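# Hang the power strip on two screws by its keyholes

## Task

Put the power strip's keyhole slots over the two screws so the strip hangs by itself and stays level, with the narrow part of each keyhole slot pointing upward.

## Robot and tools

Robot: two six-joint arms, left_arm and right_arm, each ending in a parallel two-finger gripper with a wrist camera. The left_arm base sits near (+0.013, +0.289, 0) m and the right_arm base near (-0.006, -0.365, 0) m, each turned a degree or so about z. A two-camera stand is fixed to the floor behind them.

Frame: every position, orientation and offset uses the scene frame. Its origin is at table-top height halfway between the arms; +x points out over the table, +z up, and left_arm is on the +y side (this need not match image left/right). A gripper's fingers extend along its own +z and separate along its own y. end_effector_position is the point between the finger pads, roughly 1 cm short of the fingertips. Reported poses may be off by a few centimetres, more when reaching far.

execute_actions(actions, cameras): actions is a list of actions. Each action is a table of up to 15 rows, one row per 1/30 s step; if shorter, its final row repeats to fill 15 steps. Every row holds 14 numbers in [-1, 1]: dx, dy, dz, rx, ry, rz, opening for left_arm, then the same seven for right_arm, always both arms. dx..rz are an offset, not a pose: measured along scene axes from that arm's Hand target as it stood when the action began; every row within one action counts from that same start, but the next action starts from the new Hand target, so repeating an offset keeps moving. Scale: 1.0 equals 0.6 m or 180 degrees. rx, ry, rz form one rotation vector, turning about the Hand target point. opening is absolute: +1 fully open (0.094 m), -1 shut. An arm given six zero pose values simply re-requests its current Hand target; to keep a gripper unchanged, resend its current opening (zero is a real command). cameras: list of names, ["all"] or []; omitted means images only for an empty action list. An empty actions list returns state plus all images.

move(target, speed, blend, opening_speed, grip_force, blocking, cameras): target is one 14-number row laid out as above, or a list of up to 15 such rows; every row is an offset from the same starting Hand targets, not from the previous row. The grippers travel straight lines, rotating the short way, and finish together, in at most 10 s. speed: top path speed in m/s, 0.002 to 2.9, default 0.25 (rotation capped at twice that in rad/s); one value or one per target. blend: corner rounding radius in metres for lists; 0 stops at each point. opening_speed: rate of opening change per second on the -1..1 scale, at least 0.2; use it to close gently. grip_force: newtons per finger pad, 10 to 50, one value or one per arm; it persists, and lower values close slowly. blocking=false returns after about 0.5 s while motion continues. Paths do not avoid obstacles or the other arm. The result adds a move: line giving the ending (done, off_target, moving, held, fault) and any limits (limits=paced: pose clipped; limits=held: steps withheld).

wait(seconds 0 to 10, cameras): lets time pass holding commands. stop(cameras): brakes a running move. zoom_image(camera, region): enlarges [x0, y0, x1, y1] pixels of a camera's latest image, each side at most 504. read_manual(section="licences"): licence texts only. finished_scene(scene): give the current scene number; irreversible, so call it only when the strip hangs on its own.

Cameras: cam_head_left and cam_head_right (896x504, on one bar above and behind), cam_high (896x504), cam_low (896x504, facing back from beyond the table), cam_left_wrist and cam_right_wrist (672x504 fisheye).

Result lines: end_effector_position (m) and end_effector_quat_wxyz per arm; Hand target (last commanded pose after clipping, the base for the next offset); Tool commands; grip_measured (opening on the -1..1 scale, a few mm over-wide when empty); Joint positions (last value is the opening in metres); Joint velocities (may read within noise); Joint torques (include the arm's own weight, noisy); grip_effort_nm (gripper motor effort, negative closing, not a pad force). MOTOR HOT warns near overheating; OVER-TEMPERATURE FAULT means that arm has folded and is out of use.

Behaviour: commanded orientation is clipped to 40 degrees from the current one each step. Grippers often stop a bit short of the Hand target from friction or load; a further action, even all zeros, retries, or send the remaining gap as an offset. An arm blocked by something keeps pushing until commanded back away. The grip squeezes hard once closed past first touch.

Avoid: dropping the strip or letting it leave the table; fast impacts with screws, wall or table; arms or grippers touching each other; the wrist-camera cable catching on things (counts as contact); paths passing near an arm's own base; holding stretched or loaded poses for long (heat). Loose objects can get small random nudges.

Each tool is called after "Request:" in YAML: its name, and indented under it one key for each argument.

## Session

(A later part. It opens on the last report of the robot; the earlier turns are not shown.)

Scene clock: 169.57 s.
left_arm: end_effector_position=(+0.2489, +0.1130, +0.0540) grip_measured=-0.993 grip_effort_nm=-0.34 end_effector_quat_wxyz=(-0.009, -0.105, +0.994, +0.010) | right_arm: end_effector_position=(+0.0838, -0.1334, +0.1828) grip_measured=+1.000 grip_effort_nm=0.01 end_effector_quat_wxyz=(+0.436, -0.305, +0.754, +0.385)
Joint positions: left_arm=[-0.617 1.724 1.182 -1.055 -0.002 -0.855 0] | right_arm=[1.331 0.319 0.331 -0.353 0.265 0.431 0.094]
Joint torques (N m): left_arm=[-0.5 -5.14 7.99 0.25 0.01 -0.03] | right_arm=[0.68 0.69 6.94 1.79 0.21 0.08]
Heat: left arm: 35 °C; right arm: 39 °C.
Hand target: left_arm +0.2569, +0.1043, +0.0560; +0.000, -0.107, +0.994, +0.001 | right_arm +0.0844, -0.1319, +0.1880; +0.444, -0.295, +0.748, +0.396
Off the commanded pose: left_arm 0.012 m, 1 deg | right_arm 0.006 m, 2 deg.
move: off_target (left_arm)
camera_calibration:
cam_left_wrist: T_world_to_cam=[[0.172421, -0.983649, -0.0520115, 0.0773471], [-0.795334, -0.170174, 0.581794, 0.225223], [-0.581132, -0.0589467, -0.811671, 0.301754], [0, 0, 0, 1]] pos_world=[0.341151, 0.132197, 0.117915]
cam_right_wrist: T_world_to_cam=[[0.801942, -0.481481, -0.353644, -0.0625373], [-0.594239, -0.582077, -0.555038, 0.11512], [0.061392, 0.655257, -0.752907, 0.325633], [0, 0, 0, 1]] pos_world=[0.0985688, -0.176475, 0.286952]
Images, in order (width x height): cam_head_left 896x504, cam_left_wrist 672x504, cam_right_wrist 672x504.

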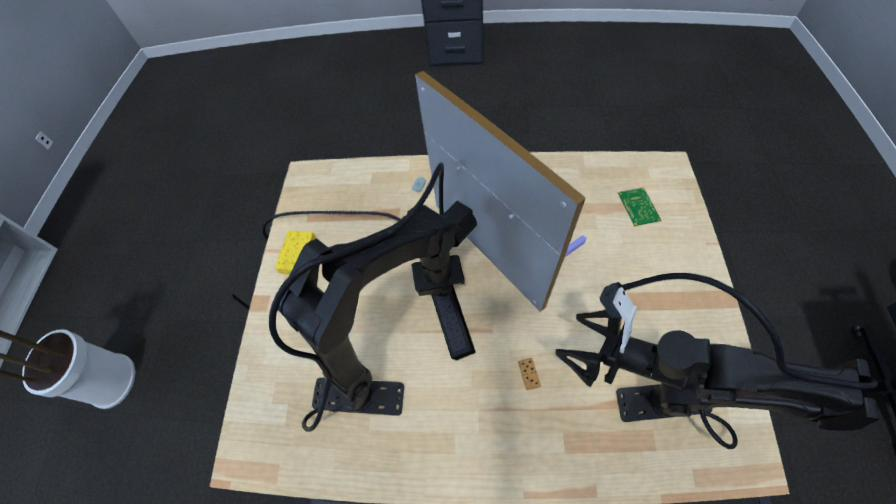

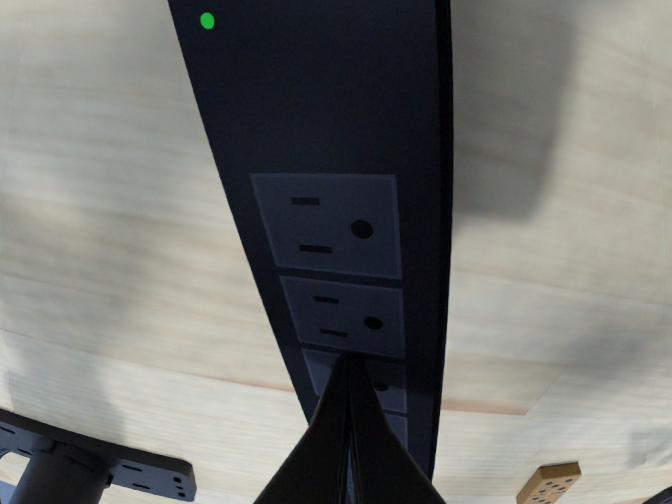

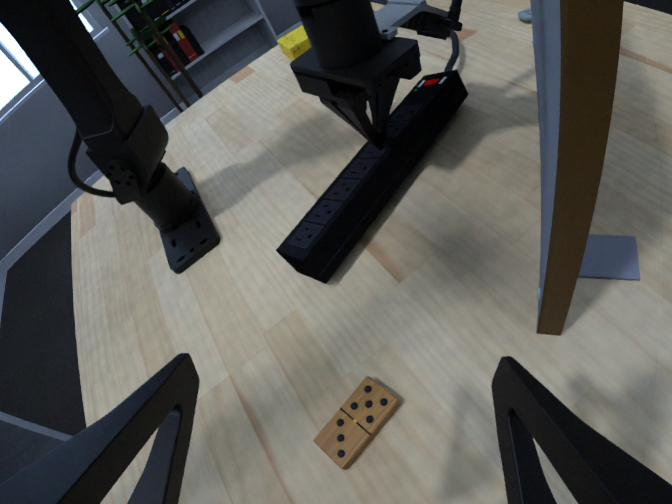

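Request:
zoom_image:
  camera: "cam_head_left"
  region: [400, 240, 500, 370]

Request:
zoom_image:
  camera: "cam_right_wrist"
  region: [270, 60, 480, 290]

Scaled by 3.877 from the camera's 896x504 image, which has a finer 1280x720 frame.

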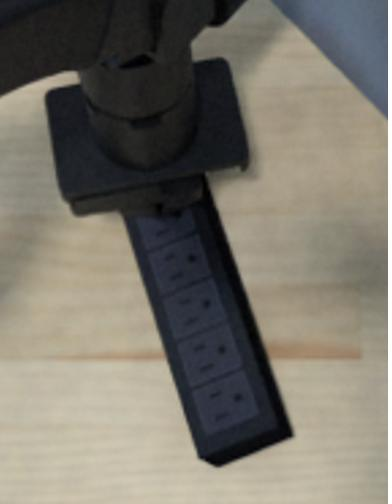

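Scaled by 2.191 from the camera's 672x504 image, which has a finer 960x720 frame.

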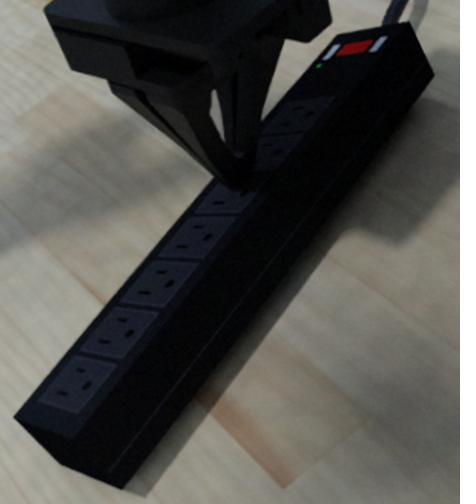

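Request:
move:
  target: [0,0,0,0,0,0,-1,0.0427,0.1867,-0.03,-0.4246,-0.0882,0.3647,-1]
  speed: 0.2
  cameras: ["cam_right_wrist","cam_head_left","cam_head_right","cam_high"]

Scene clock: 211.70 s.
left_arm: end_effector_position=(+0.2489, +0.1130, +0.0540) grip_measured=-0.993 grip_effort_nm=-0.34 end_effector_quat_wxyz=(-0.009, -0.105, +0.994, +0.010) | right_arm: end_effector_position=(+0.1108, -0.0216, +0.1702) grip_measured=-0.985 grip_effort_nm=-0.80 end_effector_quat_wxyz=(-0.007, +0.863, -0.505, -0.004)
Joint positions: left_arm=[-0.617 1.724 1.182 -1.055 -0.002 -0.856 0] | right_arm=[1.181 1.93 1.91 -1.536 -0.005 -0.844 0.001]
Joint torques (N m): left_arm=[-0.28 -5.15 7.97 0.25 0.04 -0.08] | right_arm=[0.53 -7.83 8.76 -0.21 0.07 -0.05]
Heat: left arm: 35 °C; right arm: 39 °C.
Hand target: left_arm +0.2569, +0.1043, +0.0560; +0.000, -0.107, +0.994, +0.001 | right_arm +0.1099, -0.0198, +0.1700; +0.000, +0.866, -0.499, +0.000
Off the commanded pose: left_arm 0.012 m, 1 deg | right_arm 0.002 m, 1 deg.
move: off_target (left_arm)
camera_calibration:
cam_right_wrist: T_world_to_cam=[[0.884605, 0.464795, -0.0379453, -0.0773173], [0.405638, -0.726761, 0.554325, -0.113472], [0.23007, -0.50575, -0.831435, 0.210783], [0, 0, 0, 1]] pos_world=[0.0659288, 0.0600734, 0.235219]
Images, in order (width x height): cam_head_left 896x504, cam_head_right 896x504, cam_high 896x504, cam_right_wrist 672x504.

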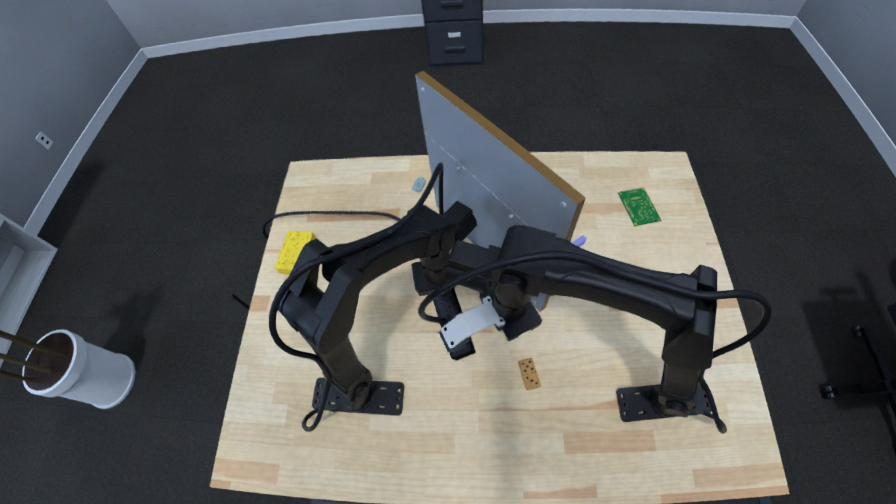

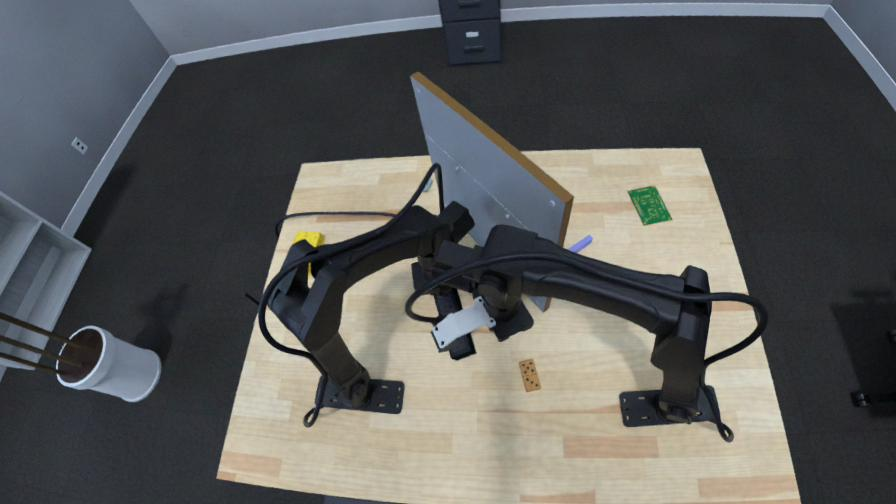

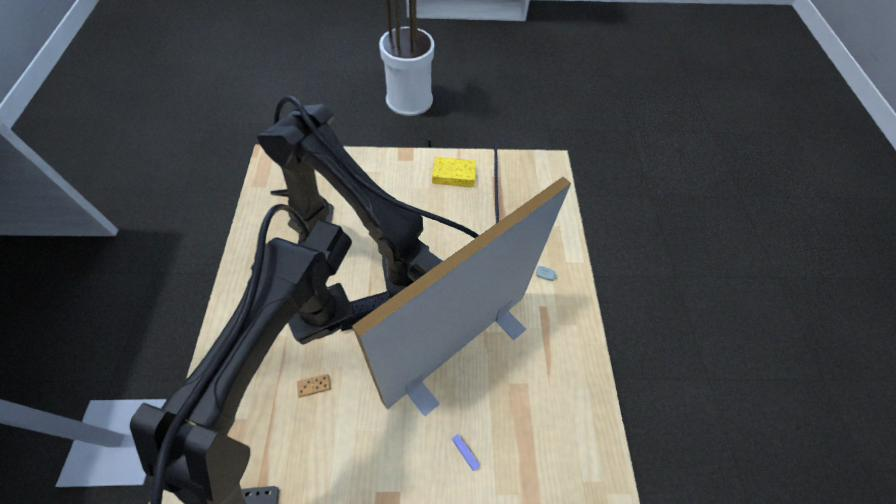

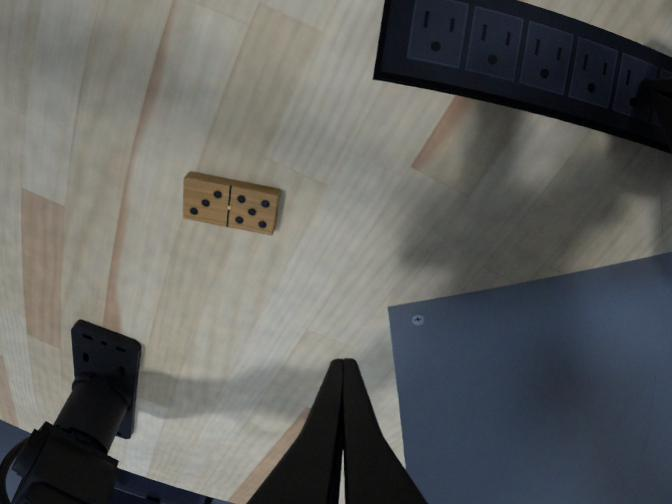

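Request:
move:
  target:
    - [0,0,0,0,0,0,-1,0,0,0,0,0,0.27,-1]
    - [0,0,0,0,0,0,-1,0.035,0.14,-0.16,0,0,0.27,-1]
  speed: [0.3,0.12]
  cameras: ["cam_right_wrist","cam_head_left","cam_head_right","cam_high"]

Request:
zoom_image:
  camera: "cam_head_right"
  region: [380, 180, 580, 380]

Scene clock: 227.53 s.
left_arm: end_effector_position=(+0.2489, +0.1130, +0.0540) grip_measured=-0.993 grip_effort_nm=-0.34 end_effector_quat_wxyz=(-0.009, -0.105, +0.994, +0.010) | right_arm: end_effector_position=(+0.1182, +0.0036, +0.1271) grip_measured=-0.985 grip_effort_nm=-0.80 end_effector_quat_wxyz=(+0.016, +0.994, -0.105, -0.004)
Joint positions: left_arm=[-0.617 1.724 1.182 -1.055 -0.002 -0.856 0] | right_arm=[1.186 2.071 1.939 -1.472 -0.001 -1.688 0.001]
Joint torques (N m): left_arm=[-0.5 -5.07 8.09 0.24 0.06 -0.08] | right_arm=[0.02 -11.33 6.46 -0.16 0.01 0.01]
Heat: left arm: 35 °C; right arm: 37 °C.
Hand target: left_arm +0.2569, +0.1043, +0.0560; +0.000, -0.107, +0.994, +0.001 | right_arm +0.1179, +0.0026, +0.1290; +0.016, +0.994, -0.106, -0.004 (not the last commanded pose)
Off the commanded pose: left_arm 0.012 m, 1 deg | right_arm 0.082 m, 2 deg.
move: held (right_arm; a check stopped the path), off_target (left_arm); path passed 1 of 2 targets; limits=held
pose unreachable (right arm): on one or more control steps of this call, first in action 0 (counted from 0), this arm could not follow its commanded pose, so it was not sent that pose on those steps. It may still have moved: this result reports where it is.
cause: moving toward the commanded pose would bring a part of the arm too close to another arm (this arm's wrist (the part past joint 4) and the left arm's forearm (the part past joint 3), at the place that arm is still heading or pushing toward).
camera_calibration:
cam_right_wrist: T_world_to_cam=[[0.236086, 0.968606, -0.0778831, -0.0172509], [0.813528, -0.15318, 0.560988, -0.125353], [0.531446, -0.195802, -0.824152, 0.148358], [0, 0, 0, 1]] pos_world=[0.0272068, 0.0265565, 0.191248]
Images, in order (width x height): cam_head_left 896x504, cam_head_right 896x504, cam_high 896x504, cam_right_wrist 672x504.

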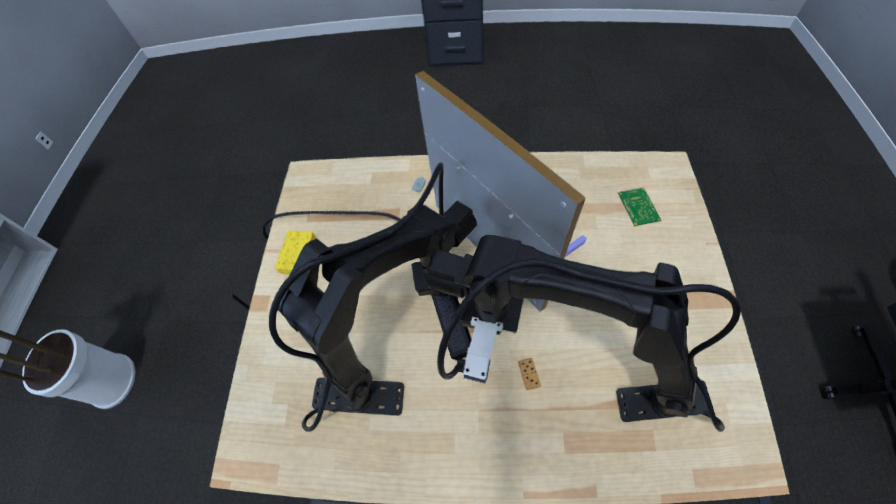

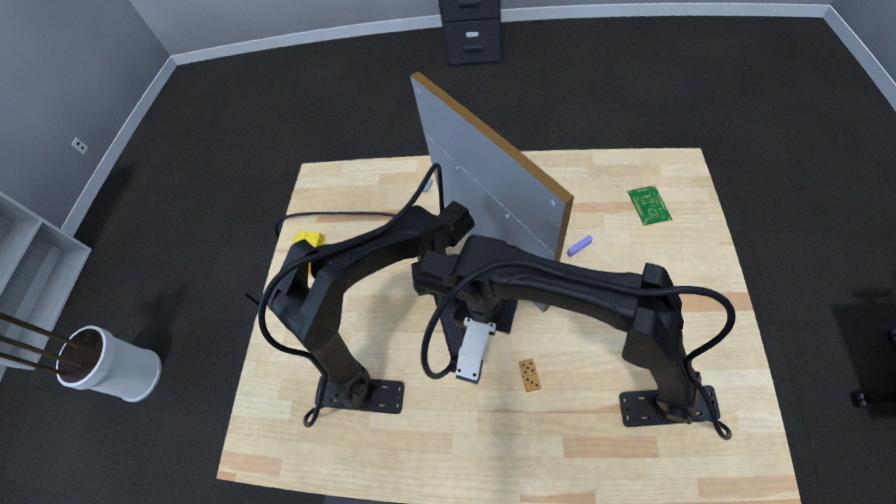

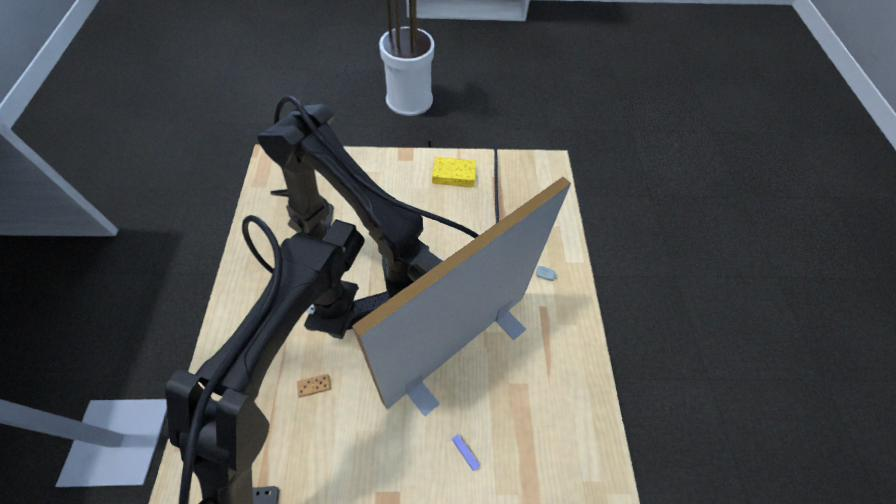

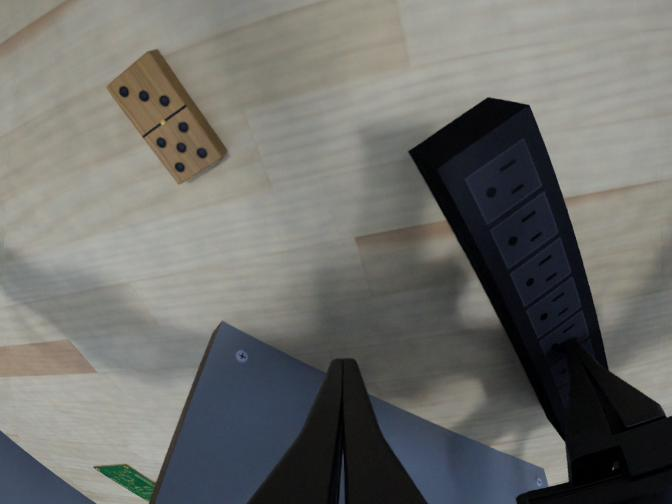

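Scaled by 2.520 from the camera's 896x504 image, which has a finer 1280x720 frame.

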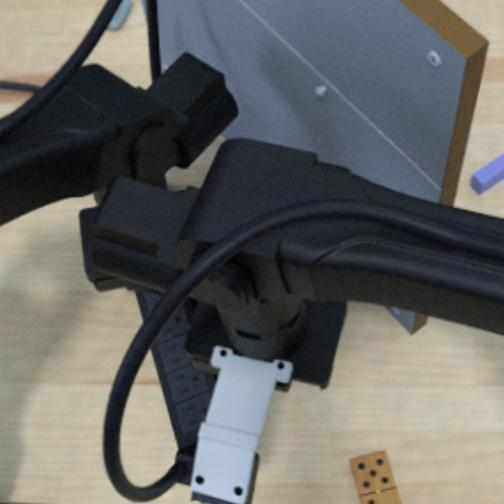

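Request:
move:
  target:
    - [0,0,0,0,0,0,-1,0,-0.03,0.02,0.2135,-0.0613,0,-1]
    - [0,0,0,0,0,0,-1,0.015,0.09,-0.06,0.2135,-0.0613,0,-1]
  speed: [0.3,0.12]
  blend: [0.02,0]
  cameras: ["cam_right_wrist","cam_head_left","cam_head_right","cam_high"]

Request:
zoom_image:
  camera: "cam_head_right"
  region: [380, 180, 580, 380]

Scene clock: 240.90 s.
left_arm: end_effector_position=(+0.2489, +0.1130, +0.0540) grip_measured=-0.993 grip_effort_nm=-0.34 end_effector_quat_wxyz=(-0.009, -0.105, +0.994, +0.010) | right_arm: end_effector_position=(+0.1262, +0.0433, +0.0862) grip_measured=-0.985 grip_effort_nm=-0.80 end_effector_quat_wxyz=(-0.306, +0.945, -0.099, +0.056)
Joint positions: left_arm=[-0.617 1.724 1.182 -1.055 -0.002 -0.856 0] | right_arm=[1.188 1.671 1.054 -0.321 -0.024 -1.681 0.001]
Joint torques (N m): left_arm=[-0.46 -5.14 7.92 0.26 0.02 -0.09] | right_arm=[0.59 -6.49 9.7 1.19 -0.04 0.11]
Heat: left arm: 35 °C; right arm: 37 °C.
Hand target: left_arm +0.2569, +0.1043, +0.0560; +0.000, -0.107, +0.994, +0.001 | right_arm +0.1268, +0.0568, +0.0930; -0.322, +0.940, -0.099, +0.055
Off the commanded pose: left_arm 0.012 m, 1 deg | right_arm 0.015 m, 2 deg.
move: off_target (left_arm, right_arm)
camera_calibration:
cam_right_wrist: T_world_to_cam=[[0.186403, 0.811694, 0.55354, -0.102256], [0.709959, -0.500741, 0.495194, -0.0690676], [0.679126, 0.300685, -0.669609, 0.0647331], [0, 0, 0, 1]] pos_world=[0.0241341, 0.0289518, 0.134151]
Images, in order (width x height): cam_head_left 896x504, cam_head_right 896x504, cam_high 896x504, cam_right_wrist 672x504.

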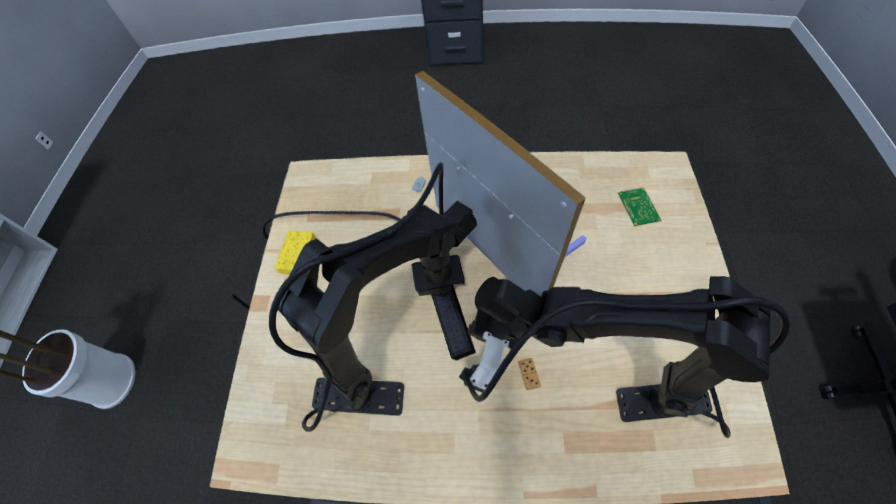

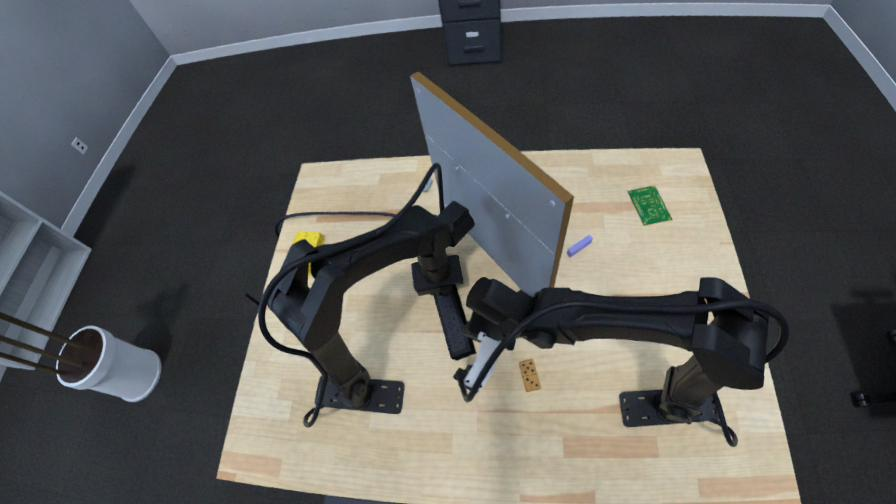

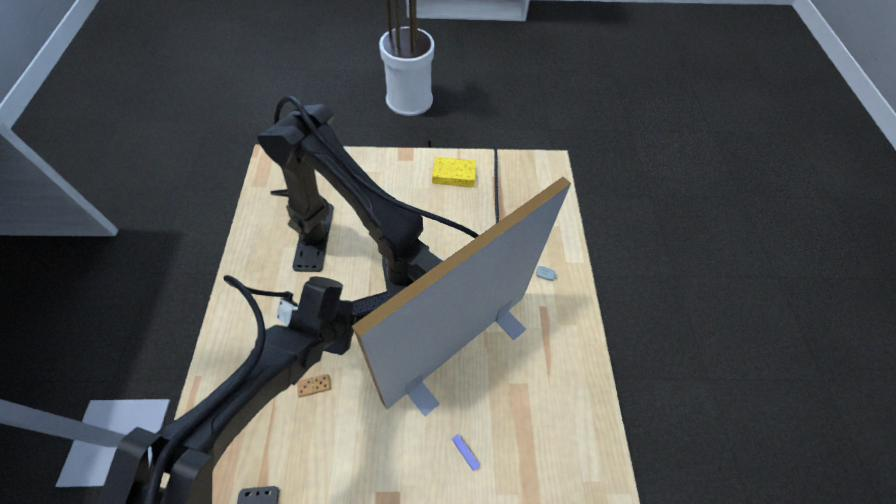

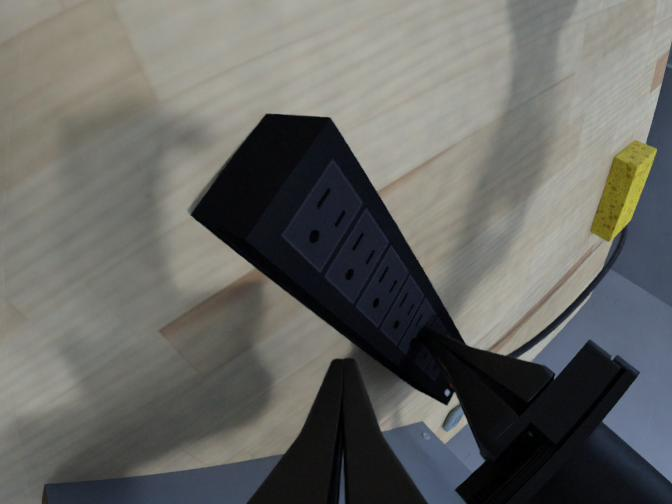

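Scaled by 2.520 from the camera's 896x504 image, which has a finer 1280x720 frame.

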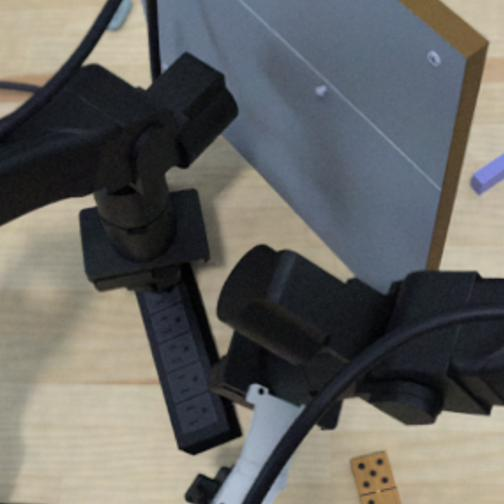

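Request:
move:
  target:
    - [0,0,0,0,0,0,-1,0.004,0.035,-0.02,0,0,0,-1]
    - [0,0,0,0,0,0,-1,0.004,0.035,-0.09,0,0,0,-1]
  speed: [0.12,0.05]
  cameras: ["cam_right_wrist","cam_left_wrist"]

Scene clock: 248.97 s.
left_arm: end_effector_position=(+0.2485, +0.1125, +0.0540) grip_measured=-0.993 grip_effort_nm=-0.34 end_effector_quat_wxyz=(-0.010, -0.105, +0.994, +0.008) | right_arm: end_effector_position=(+0.1330, +0.0758, +0.0481) grip_measured=-0.985 grip_effort_nm=-0.80 end_effector_quat_wxyz=(-0.324, +0.939, -0.098, +0.061)
Joint positions: left_arm=[-0.617 1.724 1.182 -1.055 0.002 -0.856 0] | right_arm=[1.201 1.837 1.061 -0.124 -0.015 -1.671 0.001]
Joint torques (N m): left_arm=[-0.39 -5.08 7.94 0.26 0.02 -0.04] | right_arm=[0.59 -7.45 6.15 1.28 -0.05 0.11]
Heat: left arm: 36 °C; right arm: 37 °C.
Hand target: left_arm +0.2569, +0.1043, +0.0560; +0.000, -0.107, +0.994, +0.001 | right_arm +0.1292, +0.0776, +0.0389; -0.322, +0.940, -0.099, +0.055
Off the commanded pose: left_arm 0.012 m, 1 deg | right_arm 0.010 m, 1 deg.
move: off_target (left_arm)
camera_calibration:
cam_left_wrist: T_world_to_cam=[[0.173156, -0.98364, -0.0496929, 0.0766441], [-0.793989, -0.169269, 0.583892, 0.224317], [-0.582751, -0.0616491, -0.810309, 0.302209], [0, 0, 0, 1]] pos_world=[0.340946, 0.131991, 0.117715]
cam_right_wrist: T_world_to_cam=[[0.17949, 0.791043, 0.584837, -0.107703], [0.70261, -0.519184, 0.486608, -0.0359362], [0.688566, 0.323571, -0.648983, 0.0208023], [0, 0, 0, 1]] pos_world=[0.0302571, 0.0598096, 0.0939761]
Images, in order (width x height): cam_left_wrist 672x504, cam_right_wrist 672x504.

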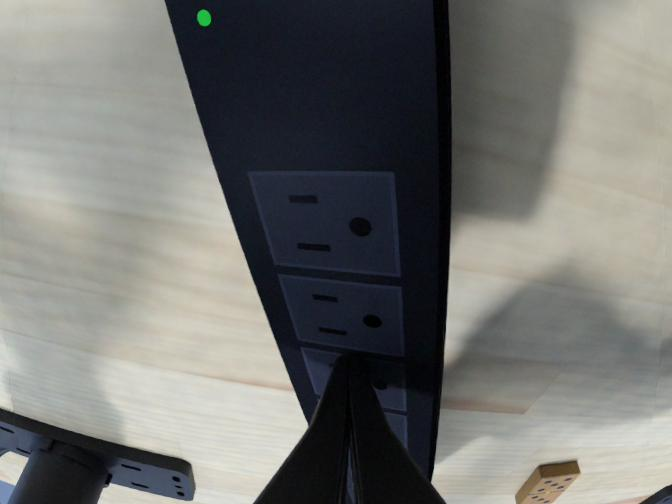

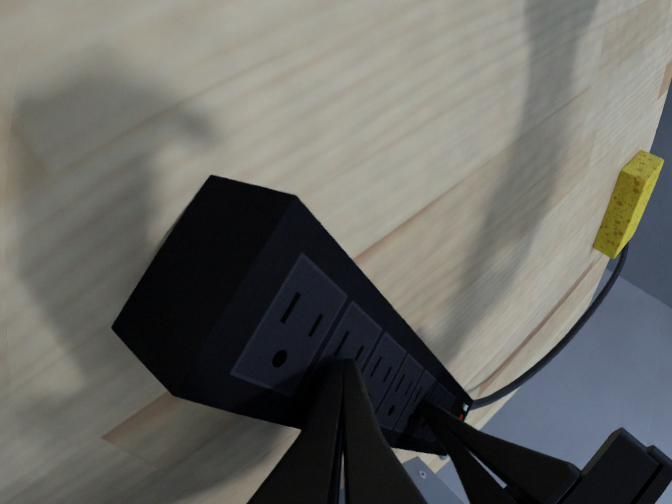

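Request:
move:
  target: [0,0,0,0,0,0,-1,0.0,-0.01,-0.035,0,0,0,-1]
  speed: 0.04
  cameras: ["cam_right_wrist","cam_left_wrist"]

Scene clock: 252.63 s.
left_arm: end_effector_position=(+0.2485, +0.1124, +0.0540) grip_measured=-0.993 grip_effort_nm=-0.34 end_effector_quat_wxyz=(-0.010, -0.105, +0.994, +0.008) | right_arm: end_effector_position=(+0.1350, +0.0792, +0.0420) grip_measured=-0.985 grip_effort_nm=-0.81 end_effector_quat_wxyz=(-0.347, +0.930, -0.098, +0.068)
Joint positions: left_arm=[-0.617 1.724 1.182 -1.055 0.002 -0.856 0] | right_arm=[1.201 1.847 1.006 -0.006 -0.01 -1.671 0.001]
Joint torques (N m): left_arm=[-0.44 -5.24 7.91 0.27 0.01 -0.08] | right_arm=[0.18 -6.02 5.35 1.05 -0.12 0.08]
Heat: left arm: 36 °C; right arm: 37 °C.
Hand target: left_arm +0.2569, +0.1043, +0.0560; +0.000, -0.107, +0.994, +0.001 | right_arm +0.1293, +0.0717, +0.0180; -0.322, +0.940, -0.099, +0.055
Off the commanded pose: left_arm 0.012 m, 1 deg | right_arm 0.026 m, 3 deg.
move: off_target (left_arm, right_arm)
camera_calibration:
cam_left_wrist: T_world_to_cam=[[0.173182, -0.98366, -0.0492064, 0.0764938], [-0.7937, -0.16897, 0.584371, 0.224083], [-0.583137, -0.0621474, -0.809993, 0.302223], [0, 0, 0, 1]] pos_world=[0.340845, 0.13189, 0.117615]
cam_right_wrist: T_world_to_cam=[[0.170012, 0.761095, 0.625964, -0.105242], [0.691687, -0.544607, 0.474312, -0.0286374], [0.701901, 0.352333, -0.619029, 0.00913366], [0, 0, 0, 1]] pos_world=[0.0312896, 0.061285, 0.0851148]
Images, in order (width x height): cam_left_wrist 672x504, cam_right_wrist 672x504.

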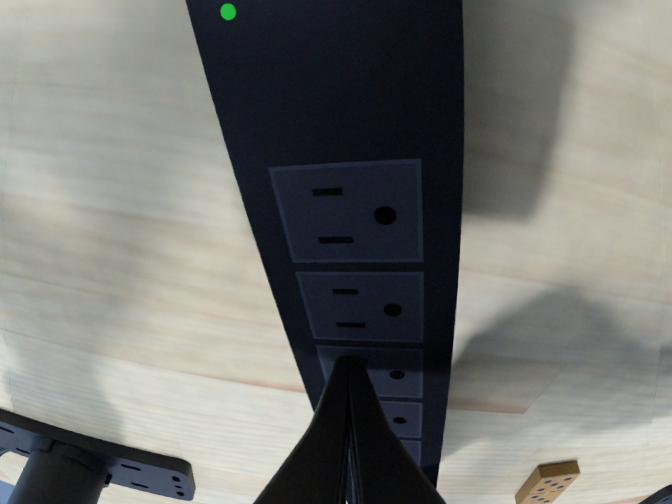

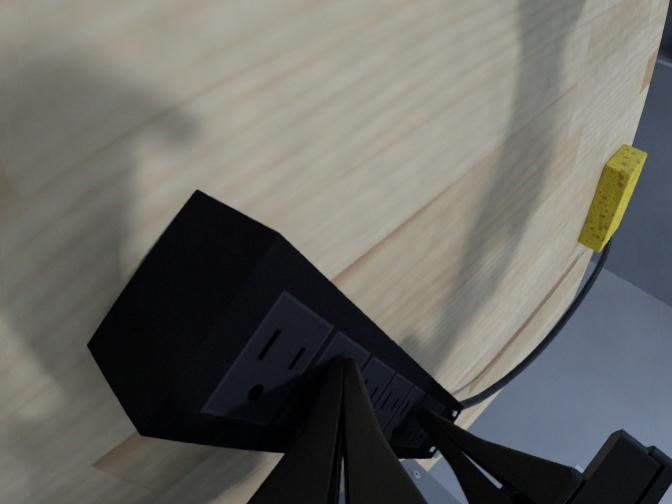

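Request:
move:
  target: [0,0,0.08,0,0,0,-1,0.0,0.0,-0.01,0,0,0,-1]
  speed: 0.08
  cameras: ["cam_right_wrist","cam_left_wrist"]

Scene clock: 257.23 s.
left_arm: end_effector_position=(+0.2537, +0.1084, +0.0917) grip_measured=-0.993 grip_effort_nm=-0.34 end_effector_quat_wxyz=(-0.014, -0.105, +0.994, +0.011) | right_arm: end_effector_position=(+0.1363, +0.0832, +0.0413) grip_measured=-0.985 grip_effort_nm=-0.80 end_effector_quat_wxyz=(-0.357, +0.926, -0.097, +0.070)
Joint positions: left_arm=[-0.617 1.724 1.335 -1.216 0.003 -0.856 0] | right_arm=[1.201 1.858 1 0.031 -0.01 -1.671 0.001]
Joint torques (N m): left_arm=[-0.36 -7.82 7.99 -0.02 -0.01 -0.05] | right_arm=[0.17 -5.91 5.03 0.93 -0.12 0.07]
Heat: left arm: 36 °C; right arm: 37 °C.
Hand target: left_arm +0.2570, +0.1043, +0.1041; +0.000, -0.107, +0.994, +0.000 | right_arm +0.1292, +0.0717, +0.0120; -0.322, +0.940, -0.099, +0.055
Off the commanded pose: left_arm 0.013 m, 2 deg | right_arm 0.032 m, 5 deg.
move: off_target (left_arm, right_arm)
camera_calibration:
cam_left_wrist: T_world_to_cam=[[0.172829, -0.983431, -0.0547185, 0.0740593], [-0.78983, -0.171569, 0.58884, 0.204484], [-0.588471, -0.0585505, -0.806396, 0.336167], [0, 0, 0, 1]] pos_world=[0.346533, 0.127598, 0.154727]
cam_right_wrist: T_world_to_cam=[[0.165879, 0.748465, 0.642094, -0.107152], [0.688629, -0.553985, 0.467858, -0.0254884], [0.705886, 0.364556, -0.607309, 0.00428757], [0, 0, 0, 1]] pos_world=[0.0322998, 0.0645164, 0.0833306]
Images, in order (width x height): cam_left_wrist 672x504, cam_right_wrist 672x504.

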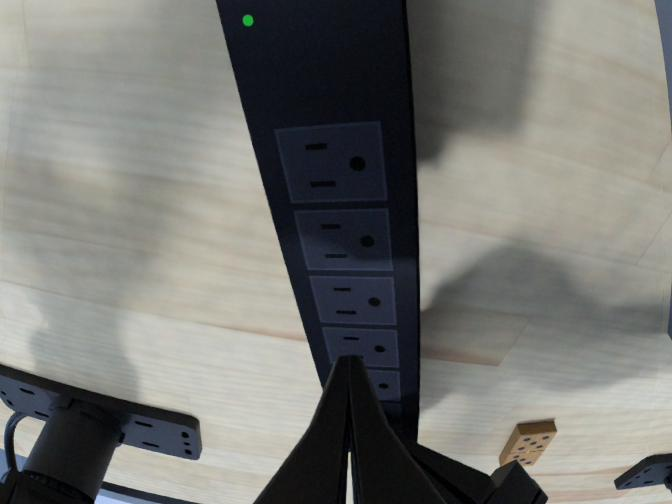

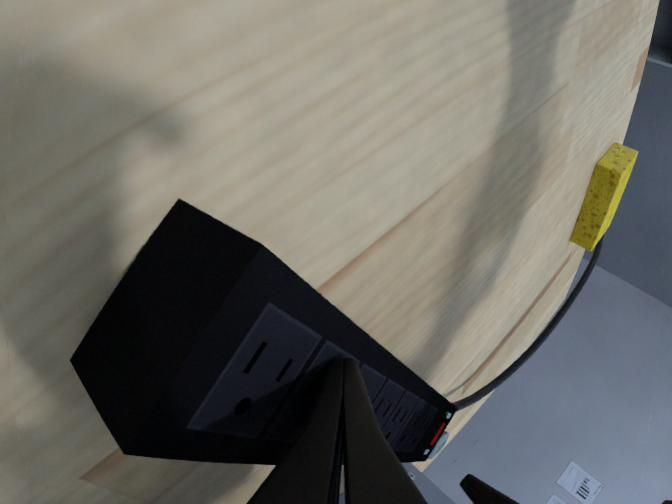

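Request:
move:
  target:
    - [-0.005,0.006,0.0,0,0,0.035,1,0,0,0,0,0,0,-1]
    - [-0.005,0.006,-0.06,0,0,0.035,1,0,0,0,0,0,0,-1]
  speed: 0.12
  cameras: ["cam_right_wrist","cam_left_wrist"]

Scene clock: 268.97 s.
left_arm: end_effector_position=(+0.2541, +0.1079, +0.0702) grip_measured=+0.998 grip_effort_nm=0.11 end_effector_quat_wxyz=(-0.004, -0.158, +0.987, +0.002) | right_arm: end_effector_position=(+0.1363, +0.0832, +0.0413) grip_measured=-0.985 grip_effort_nm=-0.80 end_effector_quat_wxyz=(-0.357, +0.926, -0.097, +0.070)
Joint positions: left_arm=[-0.617 1.717 1.241 -1.103 0.004 -0.962 0.094] | right_arm=[1.201 1.858 1 0.031 -0.01 -1.671 0.001]
Joint torques (N m): left_arm=[-0.18 -6.75 4.34 0.3 0 -0.1] | right_arm=[0.17 -5.91 5.03 0.93 -0.12 0.08]
Heat: left arm: 35 °C; right arm: 37 °C.
Hand target: left_arm +0.2540, +0.1079, +0.0680; +0.000, -0.161, +0.987, +0.000 | right_arm +0.1292, +0.0717, +0.0120; -0.322, +0.940, -0.099, +0.055
Off the commanded pose: left_arm 0.002 m, 1 deg | right_arm 0.032 m, 5 deg.
move: off_target (right_arm)
camera_calibration:
cam_left_wrist: T_world_to_cam=[[0.277288, -0.960114, -0.0359551, 0.0418901], [-0.779846, -0.246769, 0.575279, 0.223834], [-0.561206, -0.131479, -0.817167, 0.3208], [0, 0, 0, 1]] pos_world=[0.342975, 0.137633, 0.134887]
cam_right_wrist: T_world_to_cam=[[0.165879, 0.748465, 0.642094, -0.107152], [0.688629, -0.553985, 0.467858, -0.0254884], [0.705886, 0.364556, -0.607309, 0.00428757], [0, 0, 0, 1]] pos_world=[0.0322998, 0.0645164, 0.0833306]
Images, in order (width x height): cam_left_wrist 672x504, cam_right_wrist 672x504.

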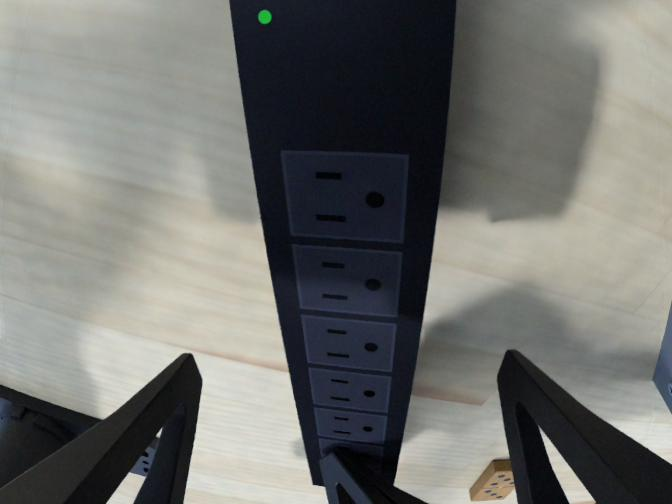

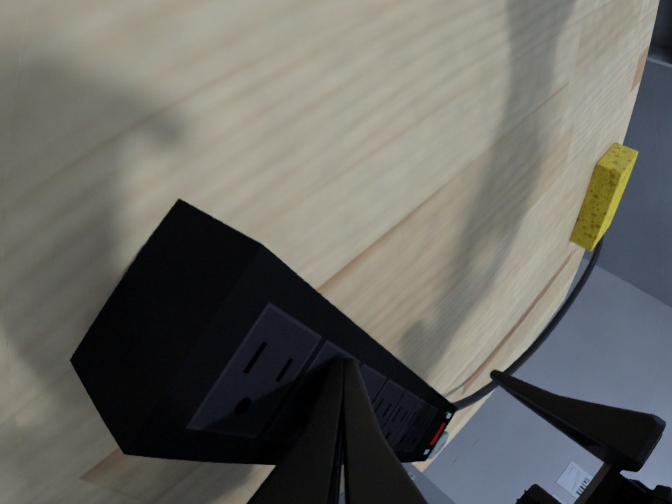

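Request:
move:
  target: [0.0,0.0,-0.078,0,0,0,1,0,0,0,0,0,0,-1]
  speed: 0.1
  cameras: ["cam_right_wrist","cam_left_wrist"]

Scene clock: 274.70 s.
left_arm: end_effector_position=(+0.2548, +0.1073, +0.0278) grip_measured=+0.998 grip_effort_nm=0.11 end_effector_quat_wxyz=(+0.001, -0.158, +0.987, -0.004) | right_arm: end_effector_position=(+0.1363, +0.0832, +0.0413) grip_measured=-0.985 grip_effort_nm=-0.80 end_effector_quat_wxyz=(-0.357, +0.926, -0.097, +0.070)
Joint positions: left_arm=[-0.617 1.759 1.112 -0.918 0.004 -0.962 0.094] | right_arm=[1.201 1.858 1 0.031 -0.01 -1.671 0.001]
Joint torques (N m): left_arm=[-0.13 -5.49 4.29 0.4 -0.03 -0.06] | right_arm=[0.17 -5.93 5.04 0.94 -0.12 0.07]
Heat: left arm: 35 °C; right arm: 36 °C.
Hand target: left_arm +0.2540, +0.1079, +0.0213; +0.000, -0.161, +0.987, +0.000 | right_arm +0.1292, +0.0717, +0.0120; -0.322, +0.940, -0.099, +0.055
Off the commanded pose: left_arm 0.007 m, 1 deg | right_arm 0.032 m, 5 deg.
move: off_target (right_arm)
camera_calibration:
cam_left_wrist: T_world_to_cam=[[0.277642, -0.960382, -0.0241148, 0.0393034], [-0.786619, -0.241674, 0.568177, 0.250079], [-0.551495, -0.138781, -0.822553, 0.284851], [0, 0, 0, 1]] pos_world=[0.342898, 0.137716, 0.093164]
cam_right_wrist: T_world_to_cam=[[0.165879, 0.748465, 0.642094, -0.107152], [0.688629, -0.553985, 0.467858, -0.0254884], [0.705886, 0.364556, -0.607309, 0.00428757], [0, 0, 0, 1]] pos_world=[0.0322998, 0.0645164, 0.0833306]
Images, in order (width x height): cam_left_wrist 672x504, cam_right_wrist 672x504.

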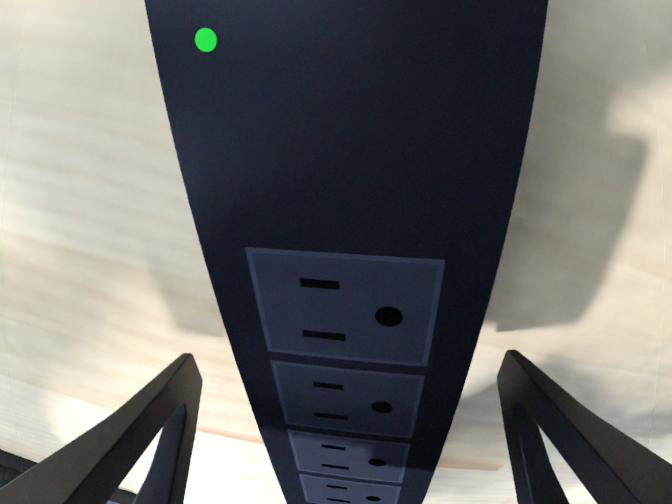

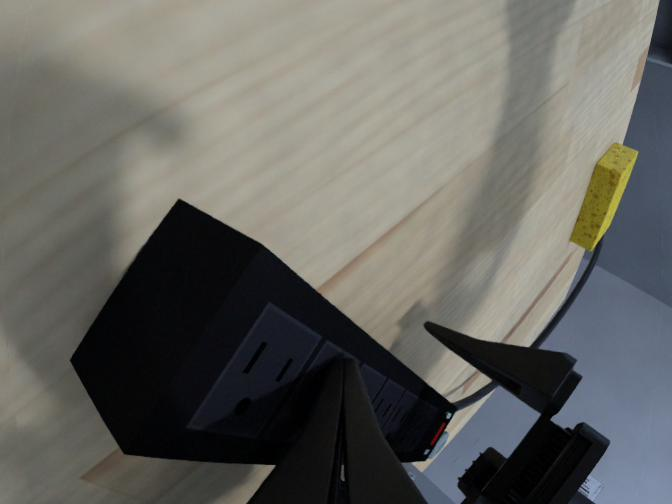

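Request:
move:
  target: [0.0,0.0,-0.004,0,0,0,-0.3,0,0,0,0,0,0,-1]
  opening_speed: 0.7
  cameras: ["cam_left_wrist"]

Scene clock: 279.87 s.
left_arm: end_effector_position=(+0.2566, +0.1060, +0.0276) grip_measured=+0.055 grip_effort_nm=-1.02 end_effector_quat_wxyz=(+0.004, -0.159, +0.987, -0.007) | right_arm: end_effector_position=(+0.1363, +0.0832, +0.0413) grip_measured=-0.985 grip_effort_nm=-0.80 end_effector_quat_wxyz=(-0.357, +0.926, -0.097, +0.070)
Joint positions: left_arm=[-0.617 1.759 1.111 -0.908 0.004 -0.964 0.05] | right_arm=[1.201 1.858 1 0.031 -0.01 -1.671 0.001]
Joint torques (N m): left_arm=[-0.29 -5.34 4.05 0.38 -0.03 -0.06] | right_arm=[0.2 -5.91 5.03 0.93 -0.12 0.08]
Heat: left arm: 34 °C; right arm: 36 °C.
Hand target: left_arm +0.2540, +0.1079, +0.0189; +0.000, -0.161, +0.987, +0.000 | right_arm +0.1292, +0.0717, +0.0120; -0.322, +0.940, -0.099, +0.055
Off the commanded pose: left_arm 0.009 m, 1 deg | right_arm 0.032 m, 5 deg.
move: off_target (right_arm)
camera_calibration:
cam_left_wrist: T_world_to_cam=[[0.279644, -0.959957, -0.0167827, 0.0367605], [-0.790296, -0.240075, 0.563734, 0.252135], [-0.54519, -0.144381, -0.825786, 0.284542], [0, 0, 0, 1]] pos_world=[0.344111, 0.136902, 0.0934501]
Images, in order (width x height): cam_left_wrist 672x504.

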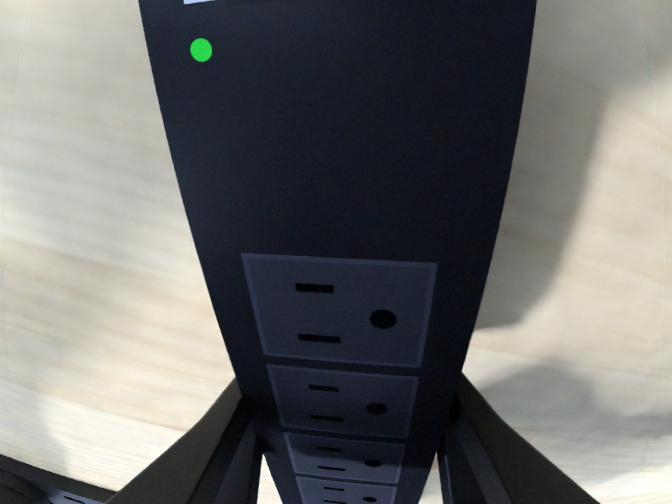

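Request:
move:
  target:
    - [0.0,0.0,0.0,0,0,0,-0.3,-0.01,-0.03,0.14,0,0,0,-1]
    - [0.0,0.0,0.0,0,0,0,-0.3,-0.04,-0.15,0.25,0,0,0,-1]
    - [0.0,0.0,0.0,0,0,0,-0.3,-0.16,-0.46,0.4,0,0,0,-1]
  speed: [0.1,0.25,0.4]
  blend: [0.02,0.04,0]
  cameras: ["cam_left_wrist","cam_head_left","cam_head_right","cam_high"]

Scene clock: 289.13 s.
left_arm: end_effector_position=(+0.2566, +0.1060, +0.0276) grip_measured=+0.054 grip_effort_nm=-1.02 end_effector_quat_wxyz=(+0.004, -0.159, +0.987, -0.007) | right_arm: end_effector_position=(+0.0343, -0.2012, +0.2502) grip_measured=-0.985 grip_effort_nm=-0.80 end_effector_quat_wxyz=(-0.324, +0.939, -0.096, +0.056)
Joint positions: left_arm=[-0.617 1.759 1.111 -0.908 0.004 -0.964 0.05] | right_arm=[1.316 0.695 1.136 -1.343 0.046 -1.582 0.001]
Joint torques (N m): left_arm=[-0.18 -5.48 3.96 0.39 -0.06 -0.04] | right_arm=[0.68 1.54 7.19 0.87 0.09 0.14]
Heat: left arm: 34 °C; right arm: 36 °C.
Hand target: left_arm +0.2540, +0.1079, +0.0189; +0.000, -0.161, +0.987, +0.000 | right_arm +0.0332, -0.2043, +0.2521; -0.322, +0.940, -0.099, +0.055
Off the commanded pose: left_arm 0.009 m, 1 deg | right_arm 0.004 m, 1 deg.
move: done
camera_calibration:
cam_left_wrist: T_world_to_cam=[[0.279644, -0.959957, -0.0167827, 0.0367605], [-0.790296, -0.240075, 0.563734, 0.252135], [-0.54519, -0.144381, -0.825786, 0.284542], [0, 0, 0, 1]] pos_world=[0.344111, 0.136902, 0.0934501]
Images, in order (width x height): cam_head_left 896x504, cam_head_right 896x504, cam_high 896x504, cam_left_wrist 672x504.

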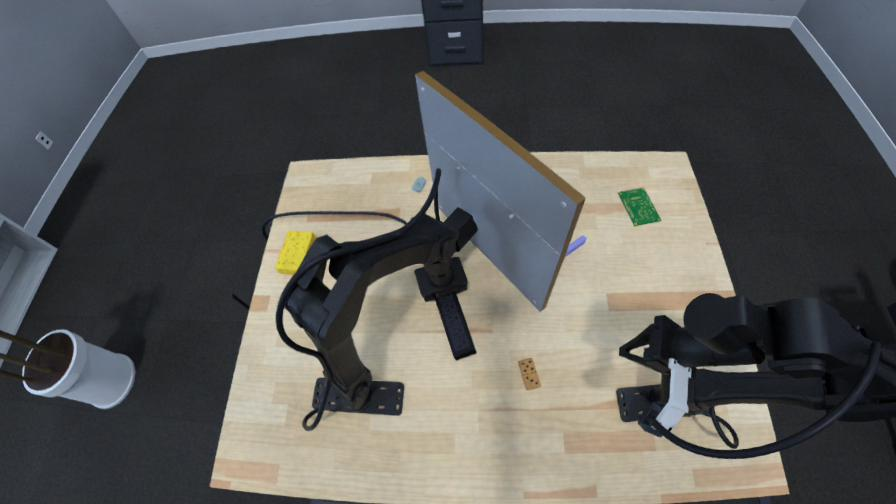

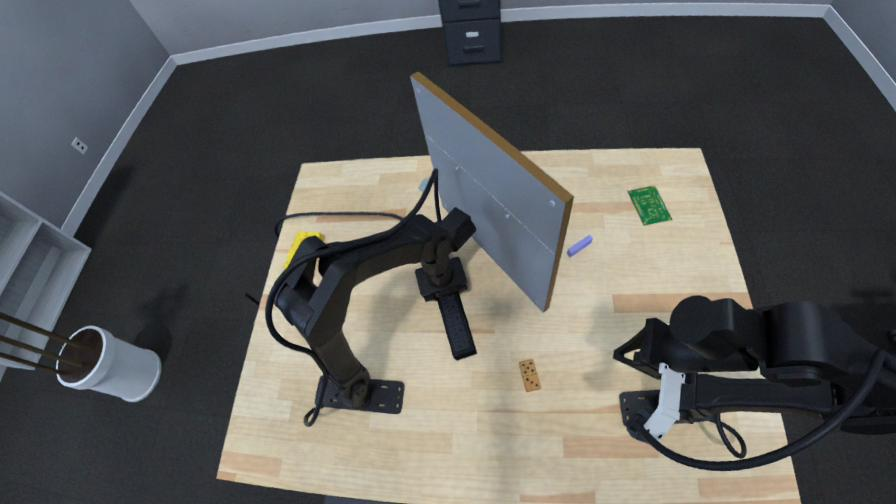

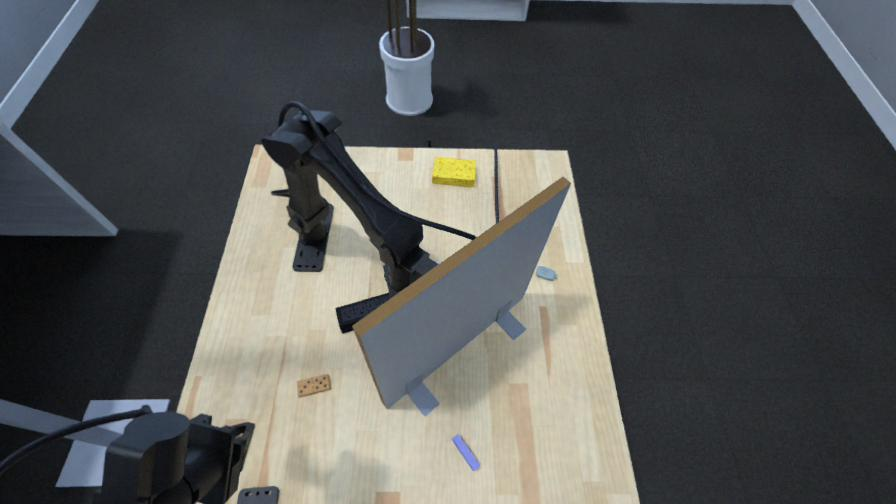

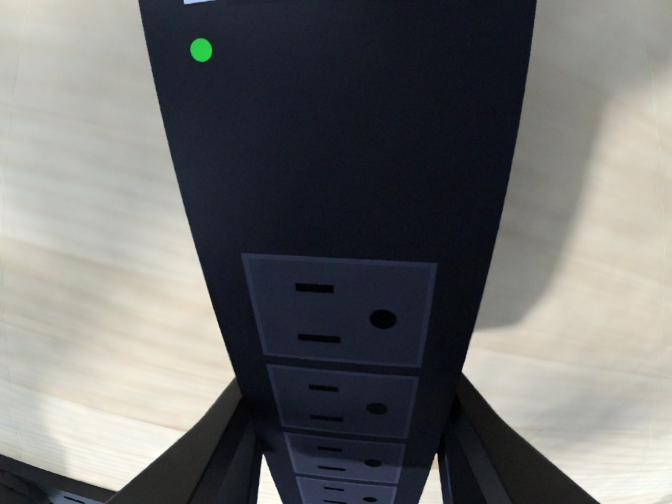

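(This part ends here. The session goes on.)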